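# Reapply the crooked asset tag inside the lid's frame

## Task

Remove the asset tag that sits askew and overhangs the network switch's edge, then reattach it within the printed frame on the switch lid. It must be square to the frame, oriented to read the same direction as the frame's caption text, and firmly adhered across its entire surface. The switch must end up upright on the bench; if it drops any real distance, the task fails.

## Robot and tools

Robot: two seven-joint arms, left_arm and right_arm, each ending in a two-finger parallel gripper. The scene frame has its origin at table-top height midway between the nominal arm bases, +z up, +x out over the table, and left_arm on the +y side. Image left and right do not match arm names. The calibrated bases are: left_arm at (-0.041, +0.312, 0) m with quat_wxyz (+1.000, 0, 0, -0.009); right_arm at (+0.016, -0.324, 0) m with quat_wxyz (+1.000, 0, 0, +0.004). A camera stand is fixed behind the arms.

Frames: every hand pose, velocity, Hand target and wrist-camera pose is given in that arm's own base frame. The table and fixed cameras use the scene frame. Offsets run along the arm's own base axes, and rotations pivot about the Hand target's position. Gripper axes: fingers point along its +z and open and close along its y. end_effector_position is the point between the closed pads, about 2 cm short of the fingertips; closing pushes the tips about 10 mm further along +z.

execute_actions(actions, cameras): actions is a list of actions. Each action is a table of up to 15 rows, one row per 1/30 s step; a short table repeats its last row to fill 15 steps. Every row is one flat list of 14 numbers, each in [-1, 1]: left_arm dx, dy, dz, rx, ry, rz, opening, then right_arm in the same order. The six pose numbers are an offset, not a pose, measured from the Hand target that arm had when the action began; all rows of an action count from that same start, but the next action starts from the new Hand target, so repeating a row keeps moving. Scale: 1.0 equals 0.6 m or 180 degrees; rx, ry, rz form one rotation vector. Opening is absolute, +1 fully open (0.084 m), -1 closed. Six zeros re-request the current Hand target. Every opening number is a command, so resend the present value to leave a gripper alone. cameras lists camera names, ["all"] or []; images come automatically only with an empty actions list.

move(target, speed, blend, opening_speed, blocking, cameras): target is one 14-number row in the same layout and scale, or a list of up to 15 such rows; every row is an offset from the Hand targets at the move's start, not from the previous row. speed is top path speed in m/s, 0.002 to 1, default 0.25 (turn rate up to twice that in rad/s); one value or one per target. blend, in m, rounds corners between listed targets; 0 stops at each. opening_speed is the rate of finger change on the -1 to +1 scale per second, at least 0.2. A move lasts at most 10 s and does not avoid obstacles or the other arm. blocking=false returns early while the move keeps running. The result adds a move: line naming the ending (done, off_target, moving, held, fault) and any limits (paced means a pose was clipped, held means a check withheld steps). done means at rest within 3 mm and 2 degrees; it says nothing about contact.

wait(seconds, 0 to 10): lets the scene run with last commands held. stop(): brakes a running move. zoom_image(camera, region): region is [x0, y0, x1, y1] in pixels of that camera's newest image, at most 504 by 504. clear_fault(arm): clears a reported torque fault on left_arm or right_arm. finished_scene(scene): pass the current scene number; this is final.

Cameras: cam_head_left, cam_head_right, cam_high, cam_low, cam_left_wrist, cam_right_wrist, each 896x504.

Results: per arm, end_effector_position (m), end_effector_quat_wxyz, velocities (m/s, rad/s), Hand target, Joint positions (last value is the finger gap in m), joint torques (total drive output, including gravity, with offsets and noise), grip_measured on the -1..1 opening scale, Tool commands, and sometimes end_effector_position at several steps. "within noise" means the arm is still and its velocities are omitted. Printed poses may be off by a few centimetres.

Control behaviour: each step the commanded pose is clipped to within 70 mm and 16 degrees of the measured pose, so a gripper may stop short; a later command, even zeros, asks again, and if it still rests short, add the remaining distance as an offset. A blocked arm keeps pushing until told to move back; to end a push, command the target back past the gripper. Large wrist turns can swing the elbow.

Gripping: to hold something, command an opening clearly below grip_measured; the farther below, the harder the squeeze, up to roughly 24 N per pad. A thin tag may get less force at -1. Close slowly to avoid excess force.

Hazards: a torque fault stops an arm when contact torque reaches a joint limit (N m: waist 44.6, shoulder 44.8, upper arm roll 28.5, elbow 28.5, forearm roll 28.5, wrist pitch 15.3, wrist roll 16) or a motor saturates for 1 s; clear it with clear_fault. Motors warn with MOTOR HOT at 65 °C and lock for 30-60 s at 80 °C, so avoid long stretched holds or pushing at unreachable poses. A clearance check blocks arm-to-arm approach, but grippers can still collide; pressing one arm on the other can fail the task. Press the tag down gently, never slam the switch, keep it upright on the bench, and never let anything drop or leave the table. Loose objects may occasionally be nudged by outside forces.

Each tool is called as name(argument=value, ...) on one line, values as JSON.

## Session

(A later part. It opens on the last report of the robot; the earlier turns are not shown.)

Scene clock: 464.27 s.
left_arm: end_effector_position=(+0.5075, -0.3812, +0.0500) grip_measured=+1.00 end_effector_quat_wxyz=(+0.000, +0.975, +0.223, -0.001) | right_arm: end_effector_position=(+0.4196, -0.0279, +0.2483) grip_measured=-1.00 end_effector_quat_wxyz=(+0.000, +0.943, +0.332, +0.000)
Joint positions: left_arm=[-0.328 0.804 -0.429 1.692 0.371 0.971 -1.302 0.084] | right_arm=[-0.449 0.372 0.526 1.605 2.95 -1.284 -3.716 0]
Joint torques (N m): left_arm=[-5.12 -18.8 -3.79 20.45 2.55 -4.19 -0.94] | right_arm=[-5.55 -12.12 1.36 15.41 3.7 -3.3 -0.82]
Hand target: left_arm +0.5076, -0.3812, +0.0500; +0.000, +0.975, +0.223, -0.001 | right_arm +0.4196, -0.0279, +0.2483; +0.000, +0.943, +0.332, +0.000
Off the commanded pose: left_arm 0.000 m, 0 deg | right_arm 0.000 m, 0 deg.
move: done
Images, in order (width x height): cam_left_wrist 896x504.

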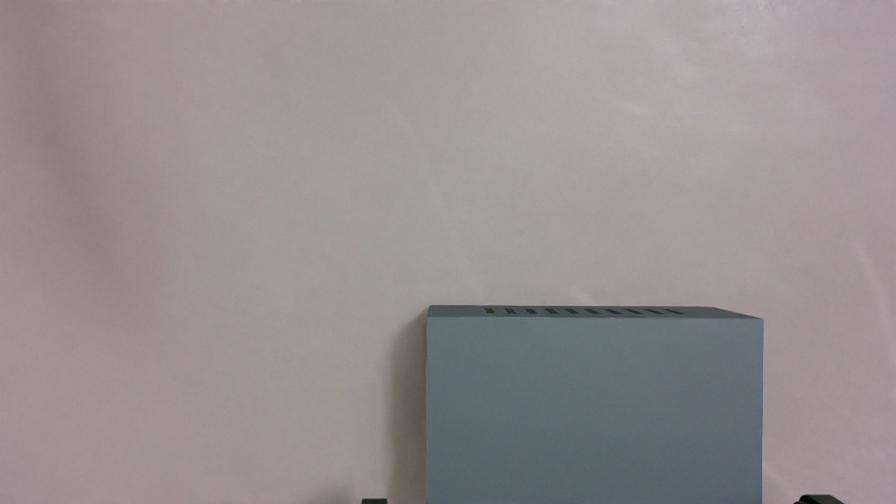

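move(target=[[0.0012,-0.0023,0,0,0,0,1,0,0,0,0,0,0,-1],[0.0012,-0.0023,-0.04,0,0,0,1,0,0,0,0,0,0,-1],[0.0012,-0.0023,-0.04,0,0,0,0.2,0,0,0,0,0,0,-1]], speed=0.04, opening_speed=0.4, cameras=["cam_left_wrist"])

move(target=[[0,0,0.017,0,0,0,0.2,0,0,0,0,0,0,-1],[0.008,0.0716,0.017,0,0,0.58,0.2,0,0,0,0,0,0,-1],[0.008,0.0716,0.001,0,0,0.58,0.2,0,0,0,0,0,0,-1]], speed=[0.05,0.3,0.03], cameras=["cam_left_wrist","cam_high","cam_low"])

Scene clock: 475.03 s.
left_arm: end_effector_position=(+0.5083, -0.3826, +0.0260) grip_measured=+0.76 end_effector_quat_wxyz=(-0.001, +0.975, +0.223, -0.001) | right_arm: end_effector_position=(+0.4196, -0.0279, +0.2483) grip_measured=-1.00 end_effector_quat_wxyz=(+0.000, +0.943, +0.332, +0.000)
Joint positions: left_arm=[-0.338 0.848 -0.416 1.696 0.386 0.931 -1.31 0.075] | right_arm=[-0.449 0.372 0.526 1.605 2.95 -1.284 -3.716 0]
Joint torques (N m): left_arm=[-6 -19.15 -14.31 20.1 0.85 -9.66 -0.85] | right_arm=[-5 -12.04 1.44 15.32 3.62 -3.18 -0.93]
Hand target: left_arm +0.5083, -0.3826, +0.0260; +0.000, +0.975, +0.223, -0.001 | right_arm +0.4196, -0.0279, +0.2483; +0.000, +0.943, +0.332, +0.000
Off the commanded pose: left_arm 0.000 m, 0 deg | right_arm 0.000 m, 0 deg.
move: done
Images, in order (width x height): cam_left_wrist 896x504.

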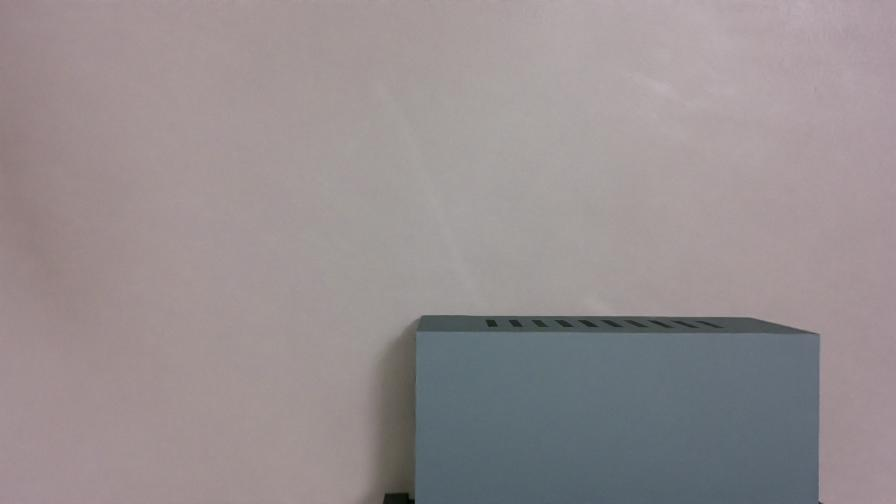

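Scene clock: 479.83 s.
left_arm: end_effector_position=(+0.5131, -0.3396, +0.0266) grip_measured=+0.75 end_effector_quat_wxyz=(+0.000, +0.421, +0.907, -0.001) | right_arm: end_effector_position=(+0.4196, -0.0279, +0.2483) grip_measured=-1.00 end_effector_quat_wxyz=(+0.000, +0.943, +0.332, +0.000)
Joint positions: left_arm=[-0.52 0.727 -0.079 1.558 0.069 0.832 -2.897 0.075] | right_arm=[-0.449 0.372 0.526 1.605 2.95 -1.284 -3.716 0]
Joint torques (N m): left_arm=[-5.21 -19.48 3.1 18.38 2.46 -4.73 -1.02] | right_arm=[-4.57 -11.96 1.59 15.17 3.51 -3.07 -0.89]
Hand target: left_arm +0.5131, -0.3396, +0.0266; +0.000, +0.421, +0.907, -0.001 | right_arm +0.4196, -0.0279, +0.2483; +0.000, +0.943, +0.332, +0.000
Off the commanded pose: left_arm 0.000 m, 0 deg | right_arm 0.000 m, 0 deg.
move: done
Images, in order (width x height): cam_high 896x504, cam_low 896x504, cam_left_wrist 896x504.

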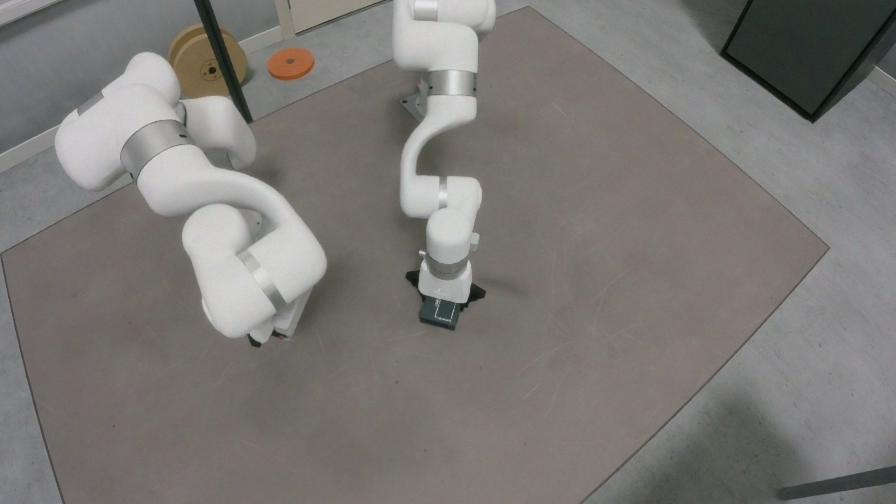

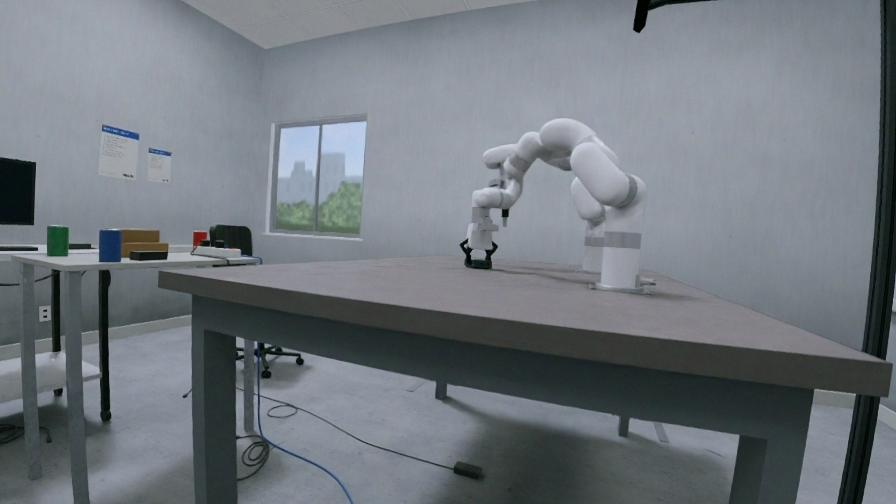

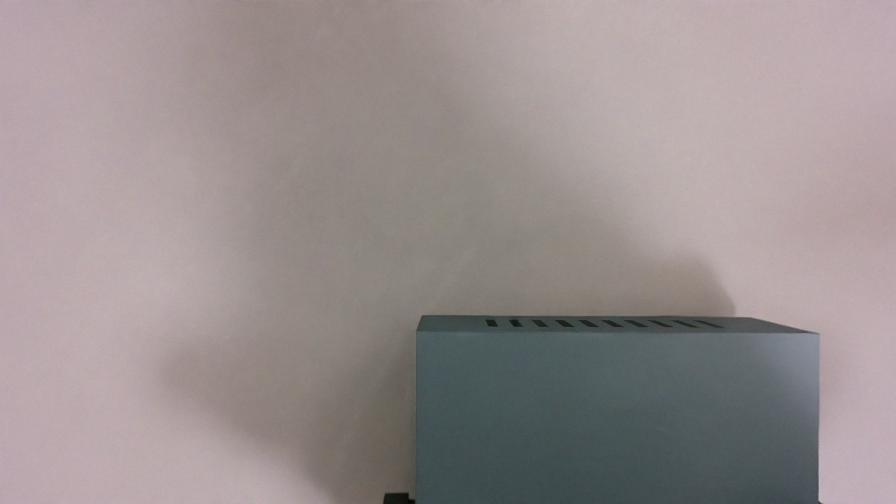

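move(target=[[0,0,0.017,0,0,0,0.2,0,0,0,0,0,0,-1],[0,0.0,0.017,0,0,-0.5,0.2,0,0,0,0,0,0,-1],[0,0,0.017,0,0,-0.999,0.2,0,0,0,0,0,0,-1],[0,0,0,0,0,-0.999,0.2,0,0,0,0,0,0,-1],[0,0,0,0,0,-0.999,1,0,0,0,0,0,0,-1]], speed=[0.05,0.5,0.5,0.03,0.03], blend=[0,0.01,0,0,0], opening_speed=1, cameras=["cam_left_wrist","cam_high","cam_low"])

Scene clock: 511.70 s.
left_arm: end_effector_position=(+0.5131, -0.3397, +0.0266) grip_measured=+1.00 end_effector_quat_wxyz=(-0.001, +0.908, -0.420, +0.000) | right_arm: end_effector_position=(+0.4196, -0.0279, +0.2483) grip_measured=-1.00 end_effector_quat_wxyz=(+0.000, +0.943, +0.332, +0.000)
Joint positions: left_arm=[-0.082 0.857 -0.655 1.589 0.606 0.945 -0.068 0.084] | right_arm=[-0.449 0.372 0.526 1.605 2.95 -1.284 -3.716 0]
Joint torques (N m): left_arm=[-4.95 -19.93 -9.69 15.06 1.29 -2.29 -0.82] | right_arm=[-4.01 -12.23 2.14 15.18 3.43 -3.24 -0.87]
Hand target: left_arm +0.5131, -0.3396, +0.0266; -0.001, +0.908, -0.420, +0.000 | right_arm +0.4196, -0.0279, +0.2483; +0.000, +0.943, +0.332, +0.000
Off the commanded pose: left_arm 0.000 m, 0 deg | right_arm 0.000 m, 0 deg.
move: done
Images, in order (width x height): cam_high 896x504, cam_low 896x504, cam_left_wrist 896x504.

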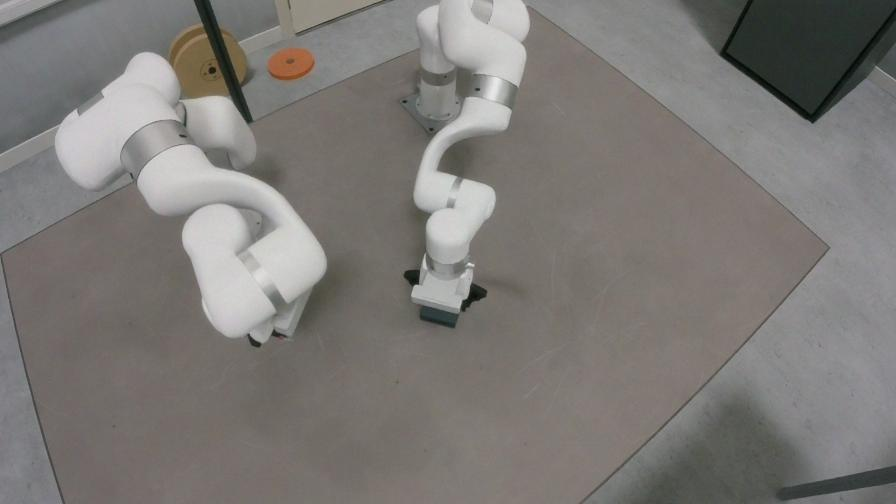

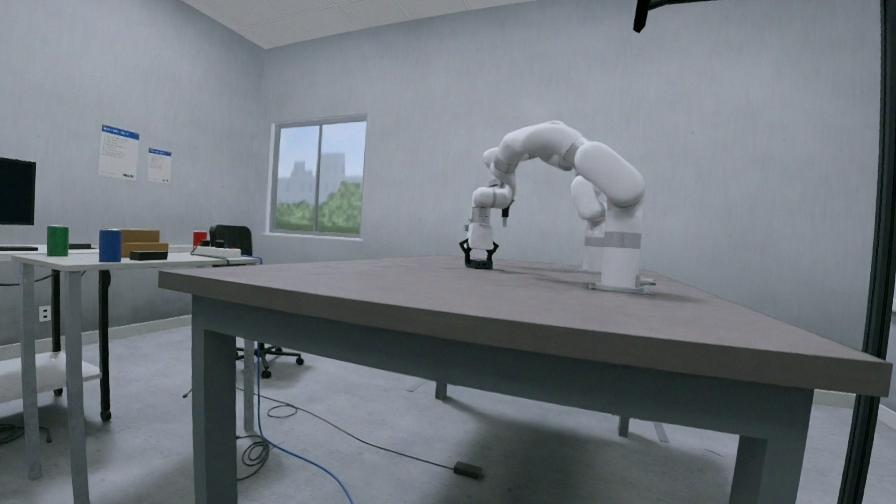

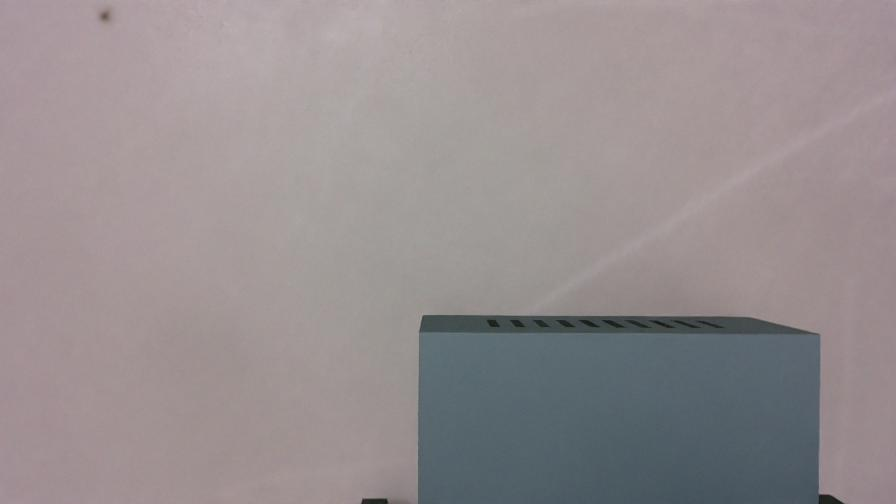

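move(target=[[0,0,0.16,0,0,0,1,0,0,0,0,0,0,-1],[-0.0517,0.0612,0.16,0,0,0.5,1,0,0,0,0,0,0,-1],[-0.0517,0.0612,0.16,0,0,0.999,1,0,0,0,0,0,0,-1]], speed=[0.12,0.5,0.5], blend=[0.01,0.01,0], cameras=["cam_left_wrist","cam_high"])

zoom_image(camera="cam_high", region=[390, 240, 490, 350])

Scene clock: 521.97 s.
left_arm: end_effector_position=(+0.4821, -0.3029, +0.1227) grip_measured=+1.00 end_effector_quat_wxyz=(+0.000, +0.421, +0.907, -0.001) | right_arm: end_effector_position=(+0.4196, -0.0279, +0.2483) grip_measured=-1.00 end_effector_quat_wxyz=(+0.000, +0.943, +0.332, +0.000)
Joint positions: left_arm=[-0.347 0.442 -0.246 1.378 0.126 0.951 -2.915 0.084] | right_arm=[-0.449 0.372 0.526 1.605 2.95 -1.284 -3.716 0]
Joint torques (N m): left_arm=[-5.08 -20.82 1.83 21.04 2.61 -0.1 -0.78] | right_arm=[-3.41 -12.01 2.44 15.32 3.26 -3.14 -0.83]
Hand target: left_arm +0.4821, -0.3029, +0.1226; +0.000, +0.421, +0.907, -0.001 | right_arm +0.4196, -0.0279, +0.2483; +0.000, +0.943, +0.332, +0.000
Off the commanded pose: left_arm 0.000 m, 0 deg | right_arm 0.000 m, 0 deg.
move: done
Images, in order (width x height): cam_high 896x504, cam_left_wrist 896x504.

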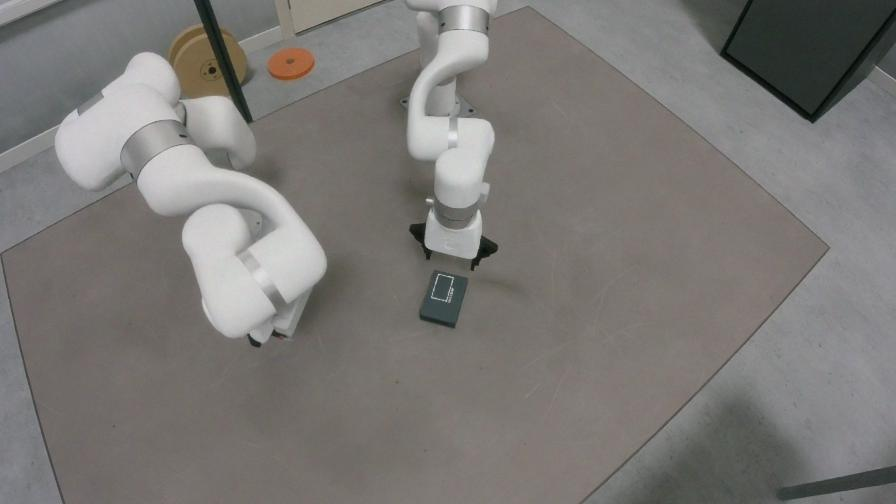

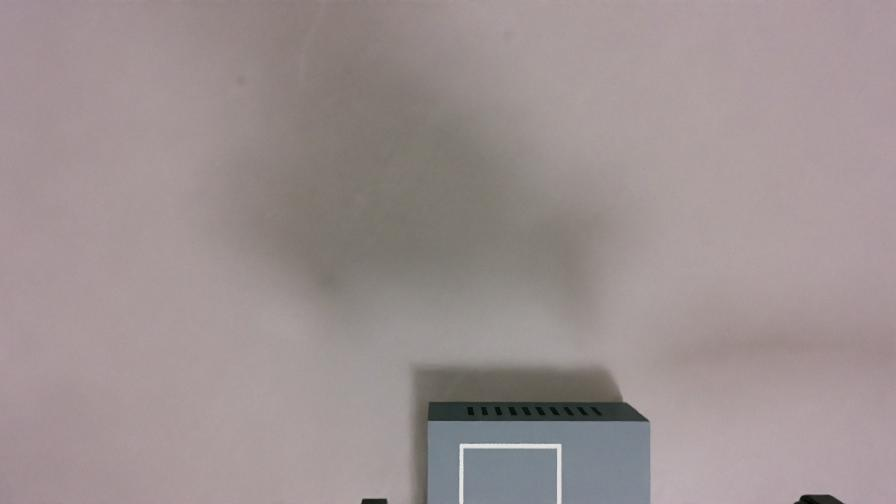

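Scaled by 4.582 from the camera's 896x504 image, which has a finer 1280x720 frame.

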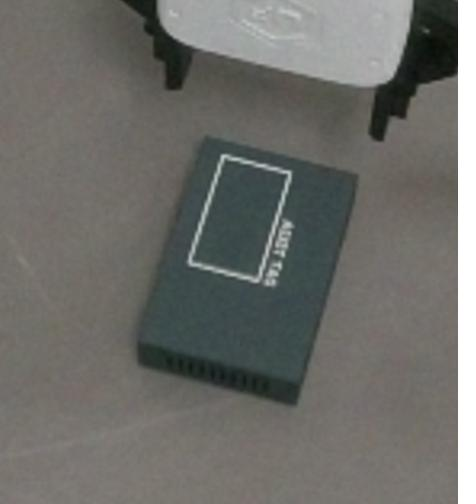

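move(target=[[-0.1,0.5,0.15,0,0,0,1,0,0,0,0,0,0,-1],[-0.1,0.75,0.15,0,0,0,1,0,0,0,0,0,0,-1]], blend=[0.05,0])

move(target=[[0,0,0,0,0,0,1,0.03,0.3,0,0,0,0.5,-1],[0,0,0,0,0,0,1,0.0563,0.6495,-0.08,0,0,0.999,-1]], speed=0.35, blend=[0.05,0], cameras=["cam_right_wrist","cam_high","cam_low","cam_head_left"])

zoom_image(camera="cam_high", region=[390, 210, 490, 330])

Scene clock: 537.63 s.
left_arm: end_effector_position=(+0.4220, +0.1471, +0.2126) grip_measured=+1.00 end_effector_quat_wxyz=(+0.000, +0.421, +0.907, -0.001) | right_arm: end_effector_position=(+0.4196, -0.0279, +0.2483) grip_measured=-1.00 end_effector_quat_wxyz=(+0.000, +0.943, +0.332, +0.000)
Joint positions: left_arm=[0.155 -0.064 0.178 1.001 0.011 1.064 -1.945 0.084] | right_arm=[-0.449 0.372 0.526 1.605 2.95 -1.284 -3.716 0]
Joint torques (N m): left_arm=[5.41 -8.55 5.11 21.93 -2.04 0.04 0.61] | right_arm=[-2.63 -12.23 2.64 15.26 3.33 -3.16 -0.85]
Hand target: left_arm +0.4221, +0.1471, +0.2126; +0.000, +0.421, +0.907, -0.001 | right_arm +0.4196, -0.0279, +0.2483; +0.000, +0.943, +0.332, +0.000
Off the commanded pose: left_arm 0.000 m, 0 deg | right_arm 0.000 m, 0 deg.
move: done

Scene clock: 543.03 s.
left_arm: end_effector_position=(+0.4221, +0.1471, +0.2126) grip_measured=+1.00 end_effector_quat_wxyz=(+0.000, +0.421, +0.907, -0.001) | right_arm: end_effector_position=(+0.4525, +0.3613, +0.1999) grip_measured=-1.00 end_effector_quat_wxyz=(+0.062, -0.330, +0.942, +0.022)
Joint positions: left_arm=[0.155 -0.064 0.178 1.001 0.011 1.064 -1.945 0.084] | right_arm=[0.518 1.172 1.084 2.702 2.138 -1.612 -6.05 0]
Joint torques (N m): left_arm=[5.42 -8.5 4.93 21.9 -1.85 0.01 0.81] | right_arm=[-5.64 -20.22 7.97 8.73 -4.17 -3 1.18]
Hand target: left_arm +0.4221, +0.1471, +0.2126; +0.000, +0.421, +0.907, -0.001 | right_arm +0.4533, +0.3618, +0.2003; +0.000, -0.330, +0.944, +0.000
Off the commanded pose: left_arm 0.000 m, 0 deg | right_arm 0.001 m, 8 deg.
move: off_target (right_arm)
Images, in order (width x height): cam_head_left 896x504, cam_high 896x504, cam_low 896x504, cam_right_wrist 896x504.

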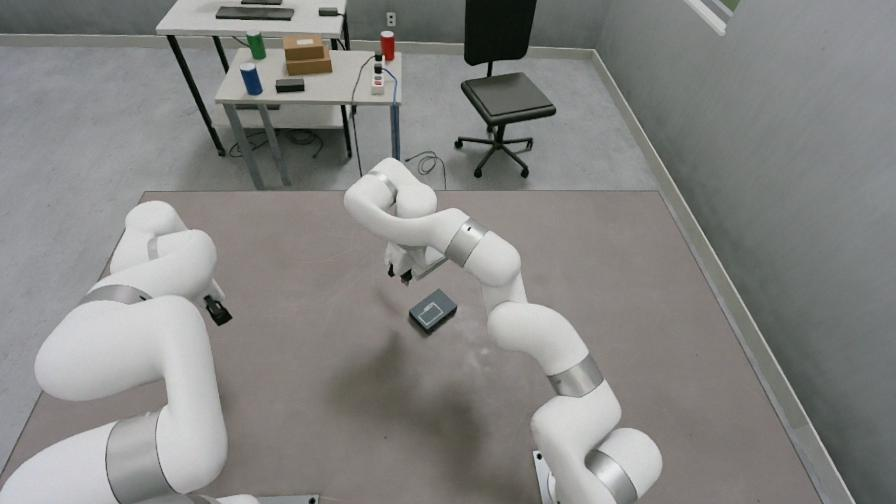

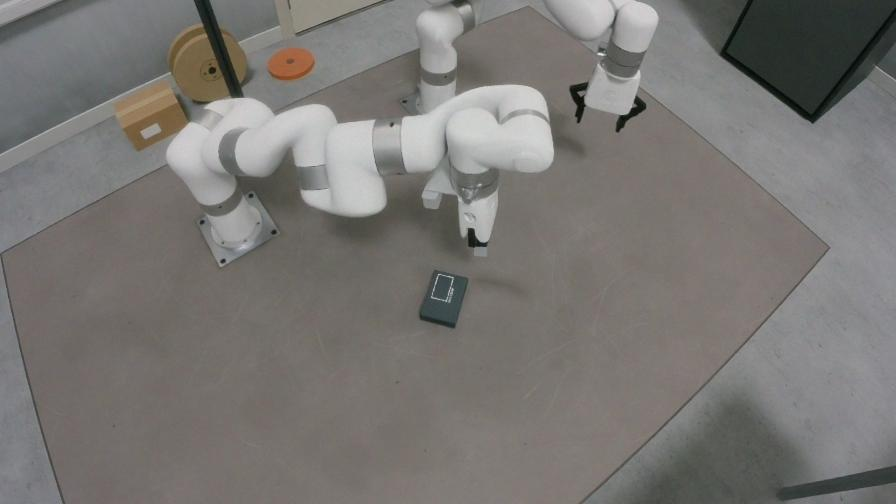

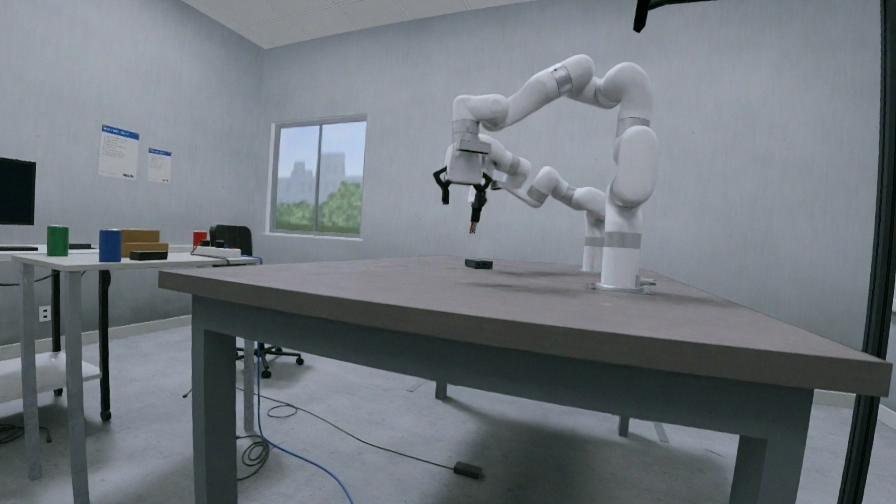

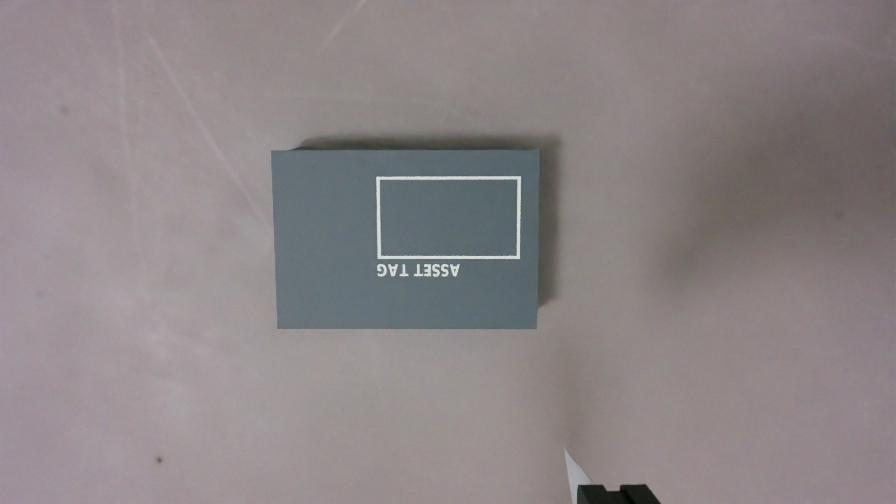

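Scaled by 4.200 from the camera's 896x504 image, which has a finer 1280x720 frame.

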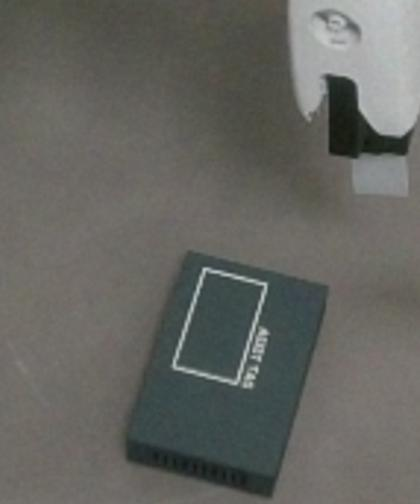

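move(target=[[0,0,0,0,0,0,1,-0.03,-0.3,0.08,0,0,-0.5,-1],[0,0,0,0,0,0,1,-0.03,-0.3,0.08,0,0,-0.999,-1]], speed=0.35, blend=[0.03,0])

move(target=[0,0,0,0,0,0,1,0.04,0.177,0,-0.2168,-0.1737,0,-1], speed=0.35)

move(target=[[0,0,0,0,0,0,1,0.035,-0.147,0.065,0,0,0.462,-1],[0,0,0,0,0,0,1,0.1013,-0.2393,-0.05,0,0,0.924,-1]], speed=0.35, blend=[0.04,0], cameras=["cam_right_wrist","cam_high","cam_head_left"])

Scene clock: 563.07 s.
left_arm: end_effector_position=(+0.4221, +0.1471, +0.2126) grip_measured=+1.00 end_effector_quat_wxyz=(+0.000, +0.421, +0.907, -0.001) | right_arm: end_effector_position=(+0.4354, +0.1819, +0.2482) grip_measured=-1.00 end_effector_quat_wxyz=(+0.000, +0.943, +0.332, +0.000)
Joint positions: left_arm=[0.155 -0.064 0.178 1.001 0.011 1.064 -1.945 0.084] | right_arm=[0.114 0.581 0.494 1.911 2.874 -1.393 -3.232 0]
Joint torques (N m): left_arm=[5.47 -8.21 4.86 21.8 -1.89 -0.07 0.8] | right_arm=[6.19 -24.18 1.45 15.28 1.69 -1.77 1.2]
Hand target: left_arm +0.4221, +0.1471, +0.2126; +0.000, +0.421, +0.907, -0.001 | right_arm +0.4353, +0.1818, +0.2483; +0.000, +0.943, +0.332, +0.000
Off the commanded pose: left_arm 0.000 m, 0 deg | right_arm 0.000 m, 0 deg.
elbow stopped short (right arm): the move would have taken joint 4 (elbow) straighter than the controller allows.
move: done

Scene clock: 565.30 s.
left_arm: end_effector_position=(+0.4221, +0.1471, +0.2126) grip_measured=+1.00 end_effector_quat_wxyz=(+0.000, +0.421, +0.907, -0.001) | right_arm: end_effector_position=(+0.4593, +0.2880, +0.2482) grip_measured=-1.00 end_effector_quat_wxyz=(+0.399, +0.855, +0.301, +0.140)
Joint positions: left_arm=[0.155 -0.064 0.178 1.001 0.011 1.064 -1.945 0.084] | right_arm=[0.829 1.023 0.23 2.402 2.117 -1.688 -2.806 0]
Joint torques (N m): left_arm=[5.53 -8.32 5.1 21.75 -1.81 -0.05 0.83] | right_arm=[6.21 -20.21 3.11 14.94 -5.75 -3.14 -0.79]
Hand target: left_arm +0.4221, +0.1471, +0.2126; +0.000, +0.421, +0.907, -0.001 | right_arm +0.4593, +0.2880, +0.2483; +0.399, +0.855, +0.301, +0.140
Off the commanded pose: left_arm 0.000 m, 0 deg | right_arm 0.000 m, 0 deg.
move: done

Scene clock: 570.20 s.
left_arm: end_effector_position=(+0.4221, +0.1471, +0.2126) grip_measured=+1.00 end_effector_quat_wxyz=(+0.000, +0.421, +0.907, -0.001) | right_arm: end_effector_position=(+0.5201, +0.1445, +0.2183) grip_measured=-1.00 end_effector_quat_wxyz=(-0.091, -0.197, +0.885, +0.413)
Joint positions: left_arm=[0.155 -0.064 0.178 1.001 0.011 1.064 -1.945 0.084] | right_arm=[0.166 0.547 -0.299 1.663 0.861 1.696 -3.855 0]
Joint torques (N m): left_arm=[5.35 -8.42 4.89 21.74 -1.79 -0.11 0.68] | right_arm=[-6.6 -17.11 -0.15 17.51 -2.26 1.61 0.17]
Hand target: left_arm +0.4221, +0.1471, +0.2126; +0.000, +0.421, +0.907, -0.001 | right_arm +0.5201, +0.1445, +0.2183; -0.091, -0.197, +0.885, +0.413
Off the commanded pose: left_arm 0.000 m, 0 deg | right_arm 0.000 m, 0 deg.
move: done
Images, in order (width x height): cam_head_left 896x504, cam_high 896x504, cam_right_wrist 896x504.

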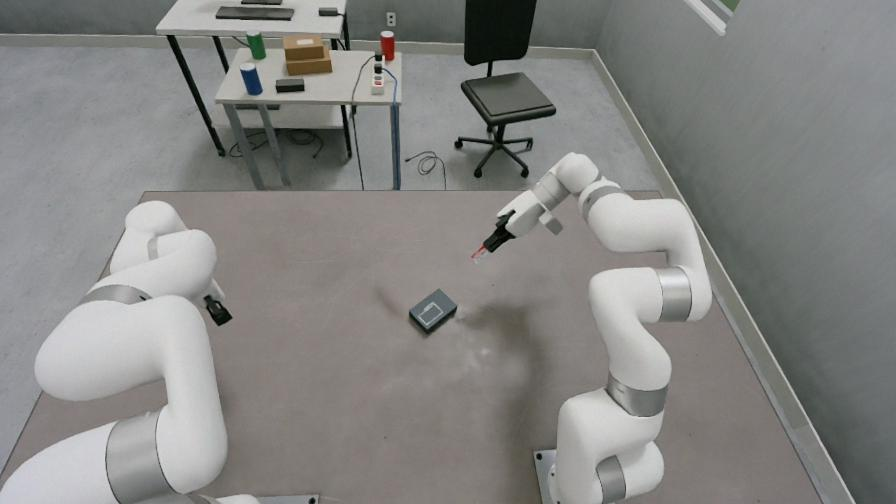

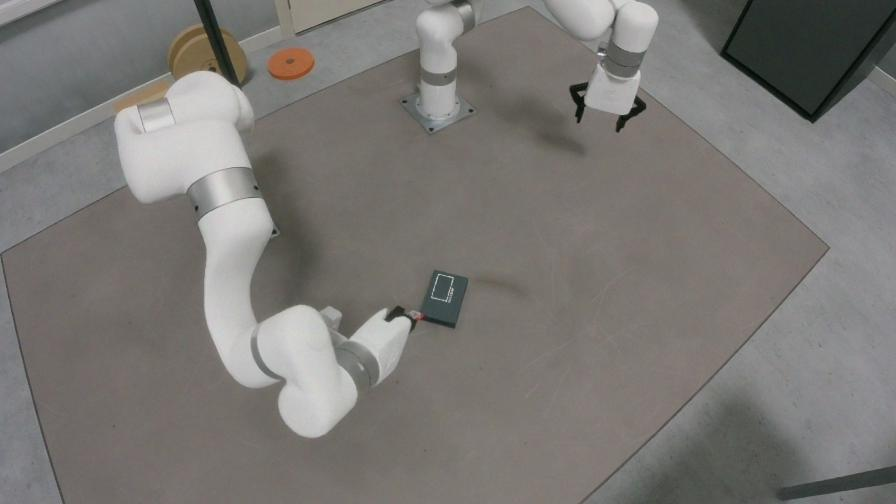

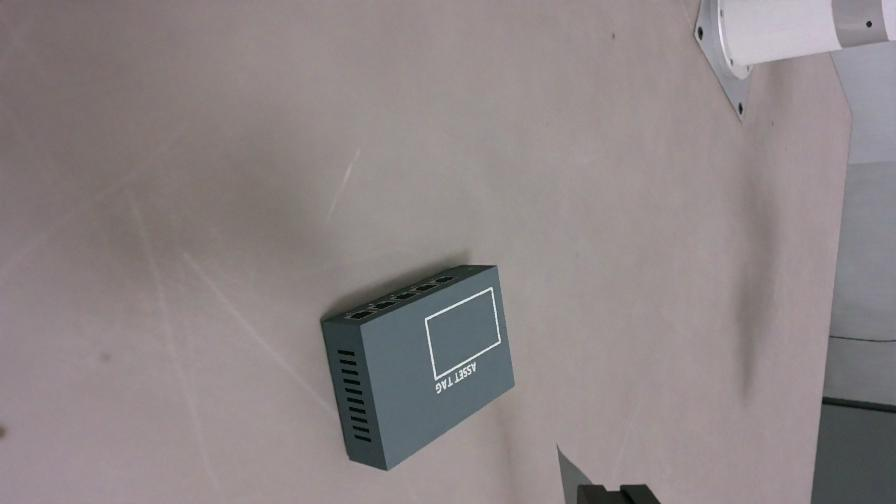

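move(target=[[0,0,0,0,0,0,1,-0.1362,0.2192,0,0,0,0.076,-1],[0,0,0,0,0,0,1,-0.1362,0.2192,-0.2097,0,0,0.076,-1]], speed=[0.25,0.12], cameras=["cam_right_wrist","cam_high","cam_low","cam_head_left"])

zoom_image(camera="cam_high", region=[415, 260, 475, 330])

zoom_image(camera="cam_head_left", region=[400, 270, 470, 340])

zoom_image(camera="cam_right_wrist", region=[400, 300, 700, 504])

Scene clock: 581.30 s.
left_arm: end_effector_position=(+0.4221, +0.1471, +0.2126) grip_measured=+1.00 end_effector_quat_wxyz=(+0.000, +0.421, +0.907, -0.001) | right_arm: end_effector_position=(+0.4384, +0.2760, +0.0925) grip_measured=-1.00 end_effector_quat_wxyz=(-0.140, -0.301, +0.855, +0.399)
Joint positions: left_arm=[0.155 -0.064 0.178 1.001 0.011 1.064 -1.945 0.084] | right_arm=[0.385 0.615 -0.178 1.423 0.872 1.416 -4.022 0]
Joint torques (N m): left_arm=[5.14 -8.54 4.82 21.59 -1.92 0.02 0.74] | right_arm=[-6.18 -16.85 0.75 16.07 4.94 -1.59 -0.8]
Hand target: left_arm +0.4221, +0.1471, +0.2126; +0.000, +0.421, +0.907, -0.001 | right_arm +0.4384, +0.2760, +0.0924; -0.140, -0.301, +0.855, +0.399
Off the commanded pose: left_arm 0.000 m, 0 deg | right_arm 0.000 m, 0 deg.
move: done
Images, in order (width x height): cam_head_left 896x504, cam_high 896x504, cam_low 896x504, cam_right_wrist 896x504.

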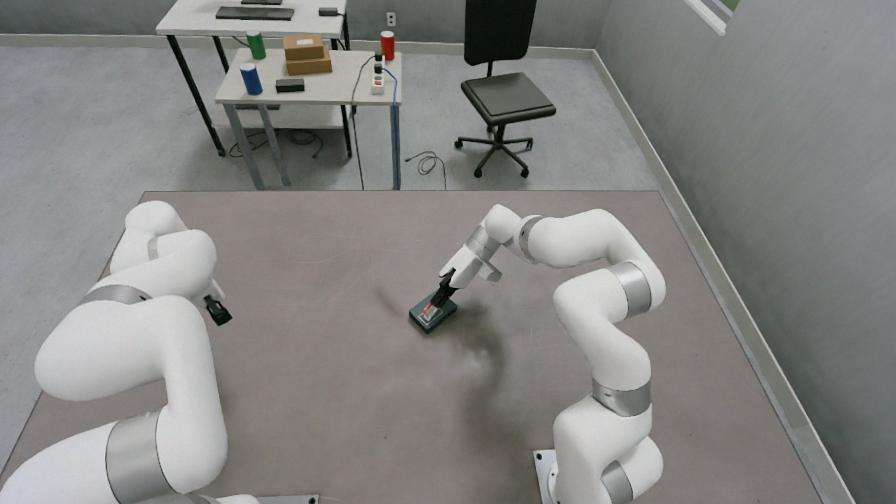

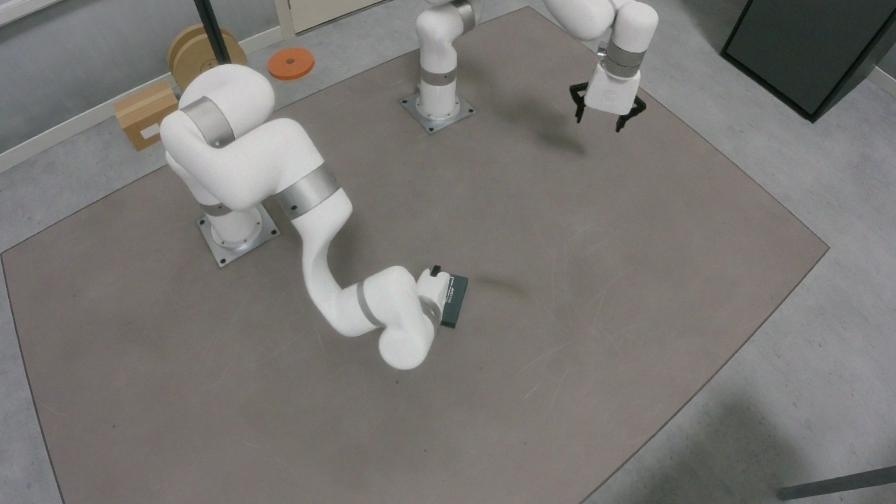

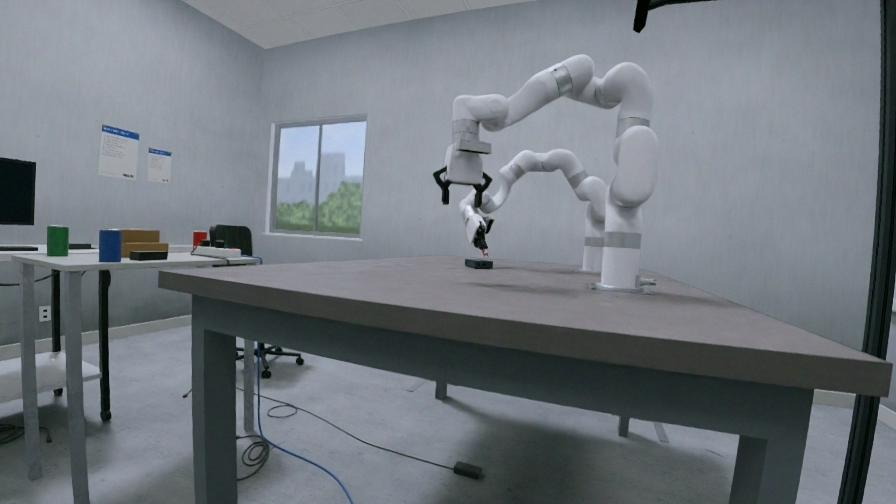

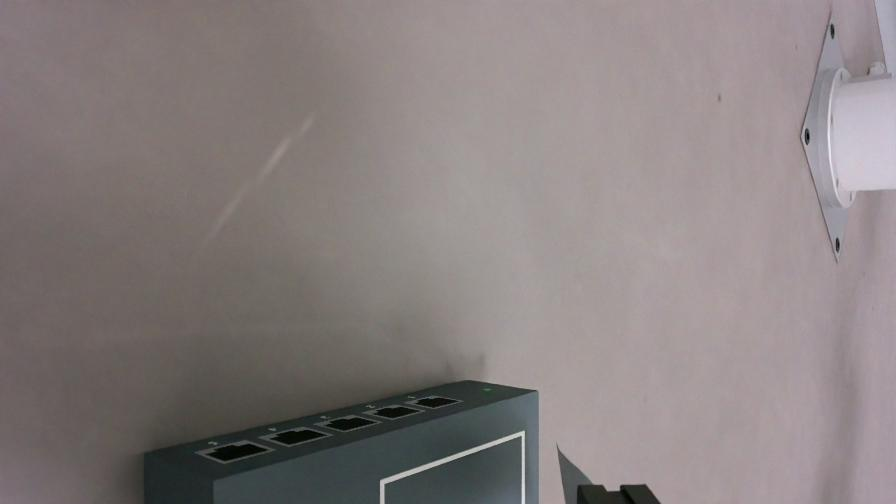

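Scaled by 7.200 from the camera's 896x504 image, which has a finer 1280x720 frame.

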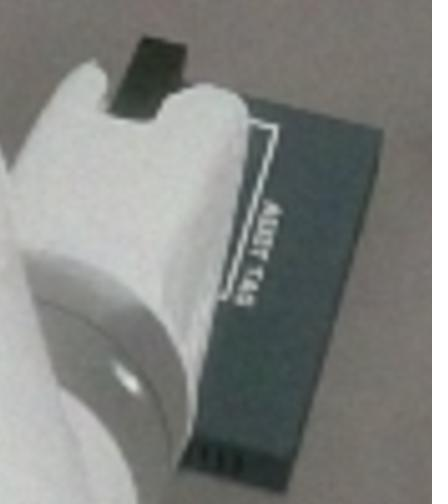

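Scaled by 7.200 from the camera's 896x504 image, which has a finer 1280x720 frame.

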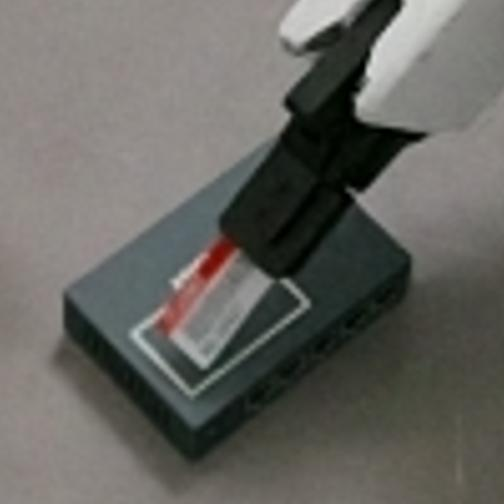

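Scaled by 1.680 from the camera's 896x504 image, which has a finer 1280x720 frame.

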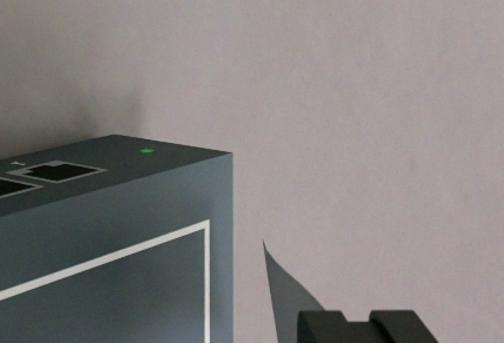

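execute_actions(actions=[])

zoom_image(camera="cam_head_left", region=[400, 270, 470, 340])

zoom_image(camera="cam_head_right", region=[390, 260, 470, 340])

Scene clock: 601.77 s.
left_arm: end_effector_position=(+0.4221, +0.1471, +0.2126) grip_measured=+1.00 end_effector_quat_wxyz=(+0.000, +0.421, +0.907, -0.001) | right_arm: end_effector_position=(+0.4384, +0.2760, +0.0924) grip_measured=-1.00 end_effector_quat_wxyz=(-0.140, -0.301, +0.855, +0.399)
Joint positions: left_arm=[0.155 -0.064 0.178 1.001 0.011 1.064 -1.945 0.084] | right_arm=[0.385 0.616 -0.178 1.423 0.872 1.416 -4.022 0]
Joint velocities: within noise
Joint torques (N m): left_arm=[5.22 -8.43 4.83 21.59 -1.76 -0.05 0.72] | right_arm=[-6.22 -16.73 0.56 16.06 4.78 -1.52 -0.72]
Hand target: left_arm +0.4221, +0.1471, +0.2126; +0.000, +0.421, +0.907, -0.001 | right_arm +0.4384, +0.2760, +0.0924; -0.140, -0.301, +0.855, +0.399
Tool commands: left_gripper/opening=+1.0 right_gripper/opening=-1.0
Off the commanded pose: left_arm 0.000 m, 0 deg | right_arm 0.000 m, 0 deg.

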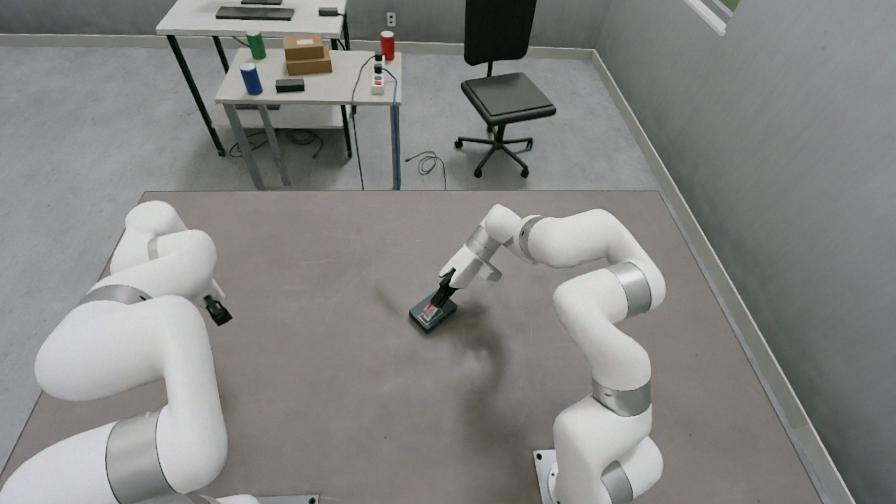

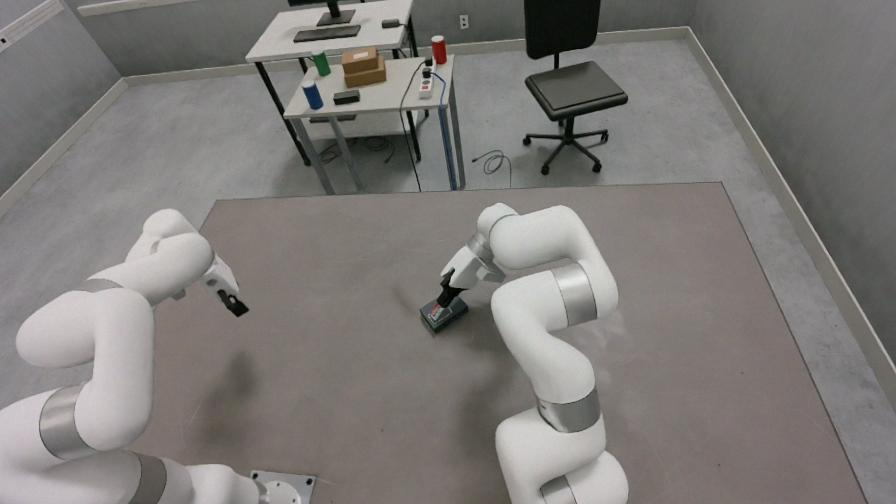

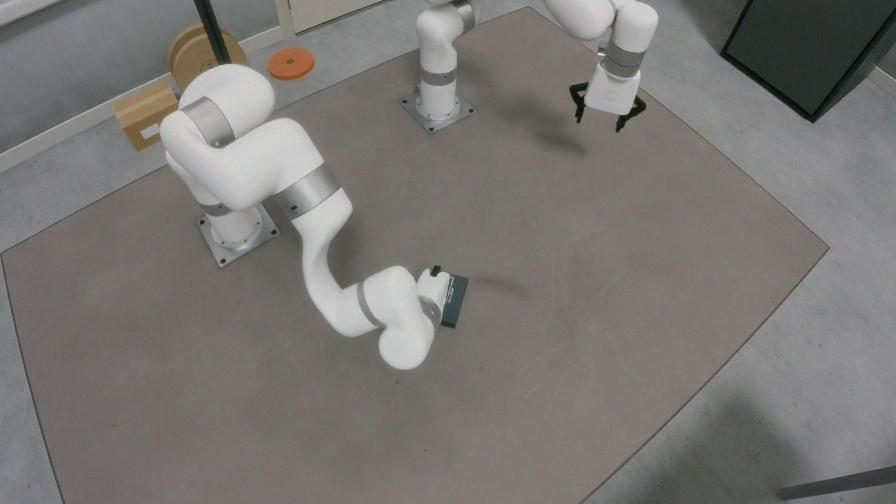

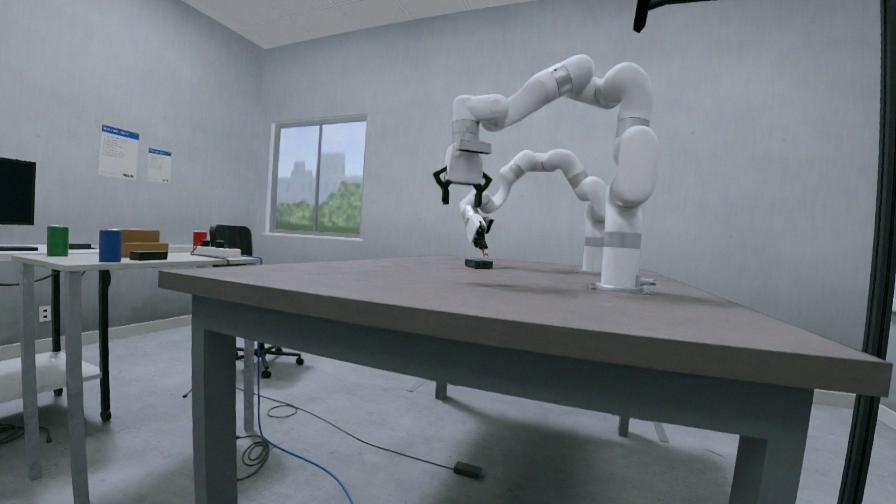

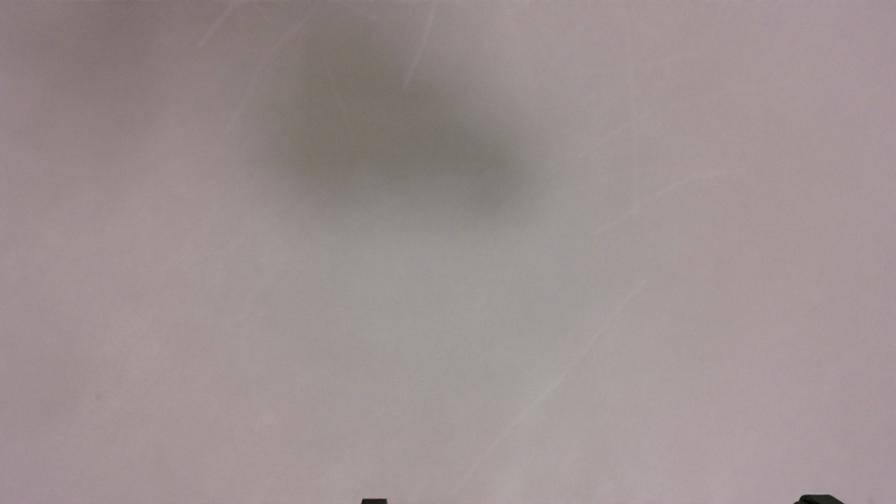

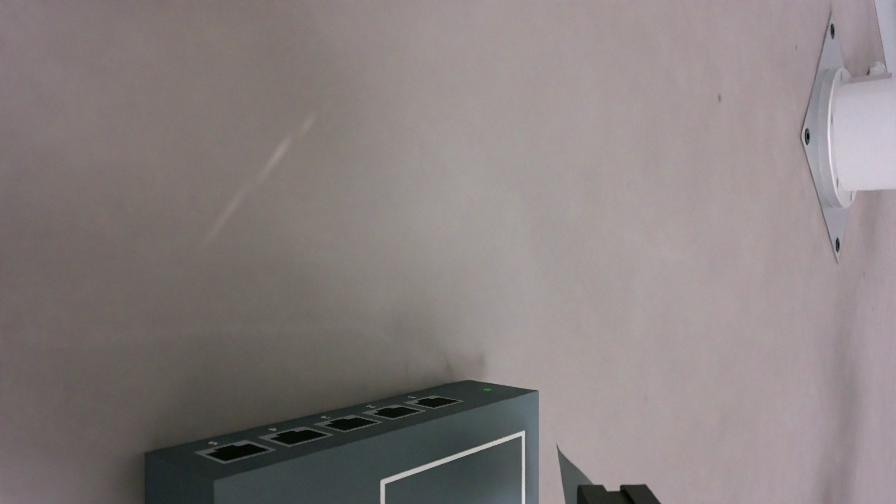

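Scaled by 7.200 from the camera's 896x504 image, which has a finer 1280x720 frame.

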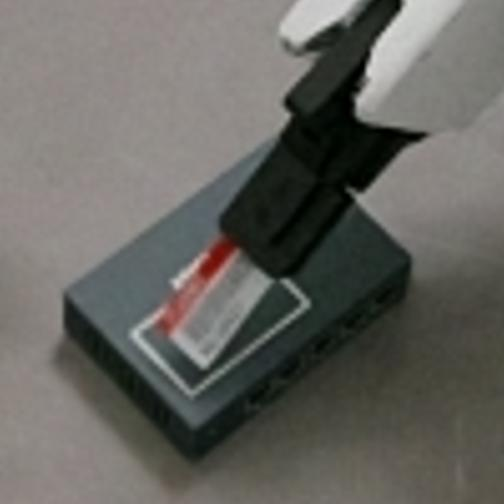

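Scaled by 6.300 from the camera's 896x504 image, which has a finer 1280x720 frame.

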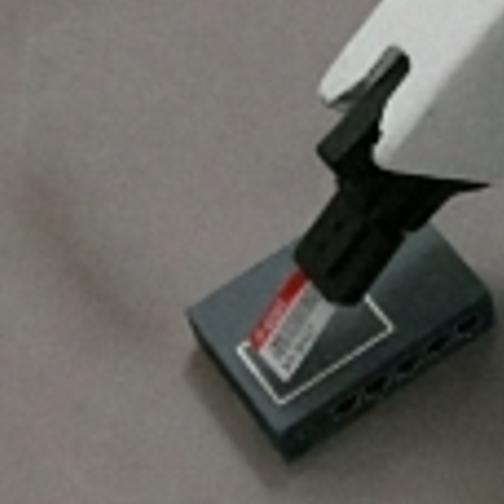

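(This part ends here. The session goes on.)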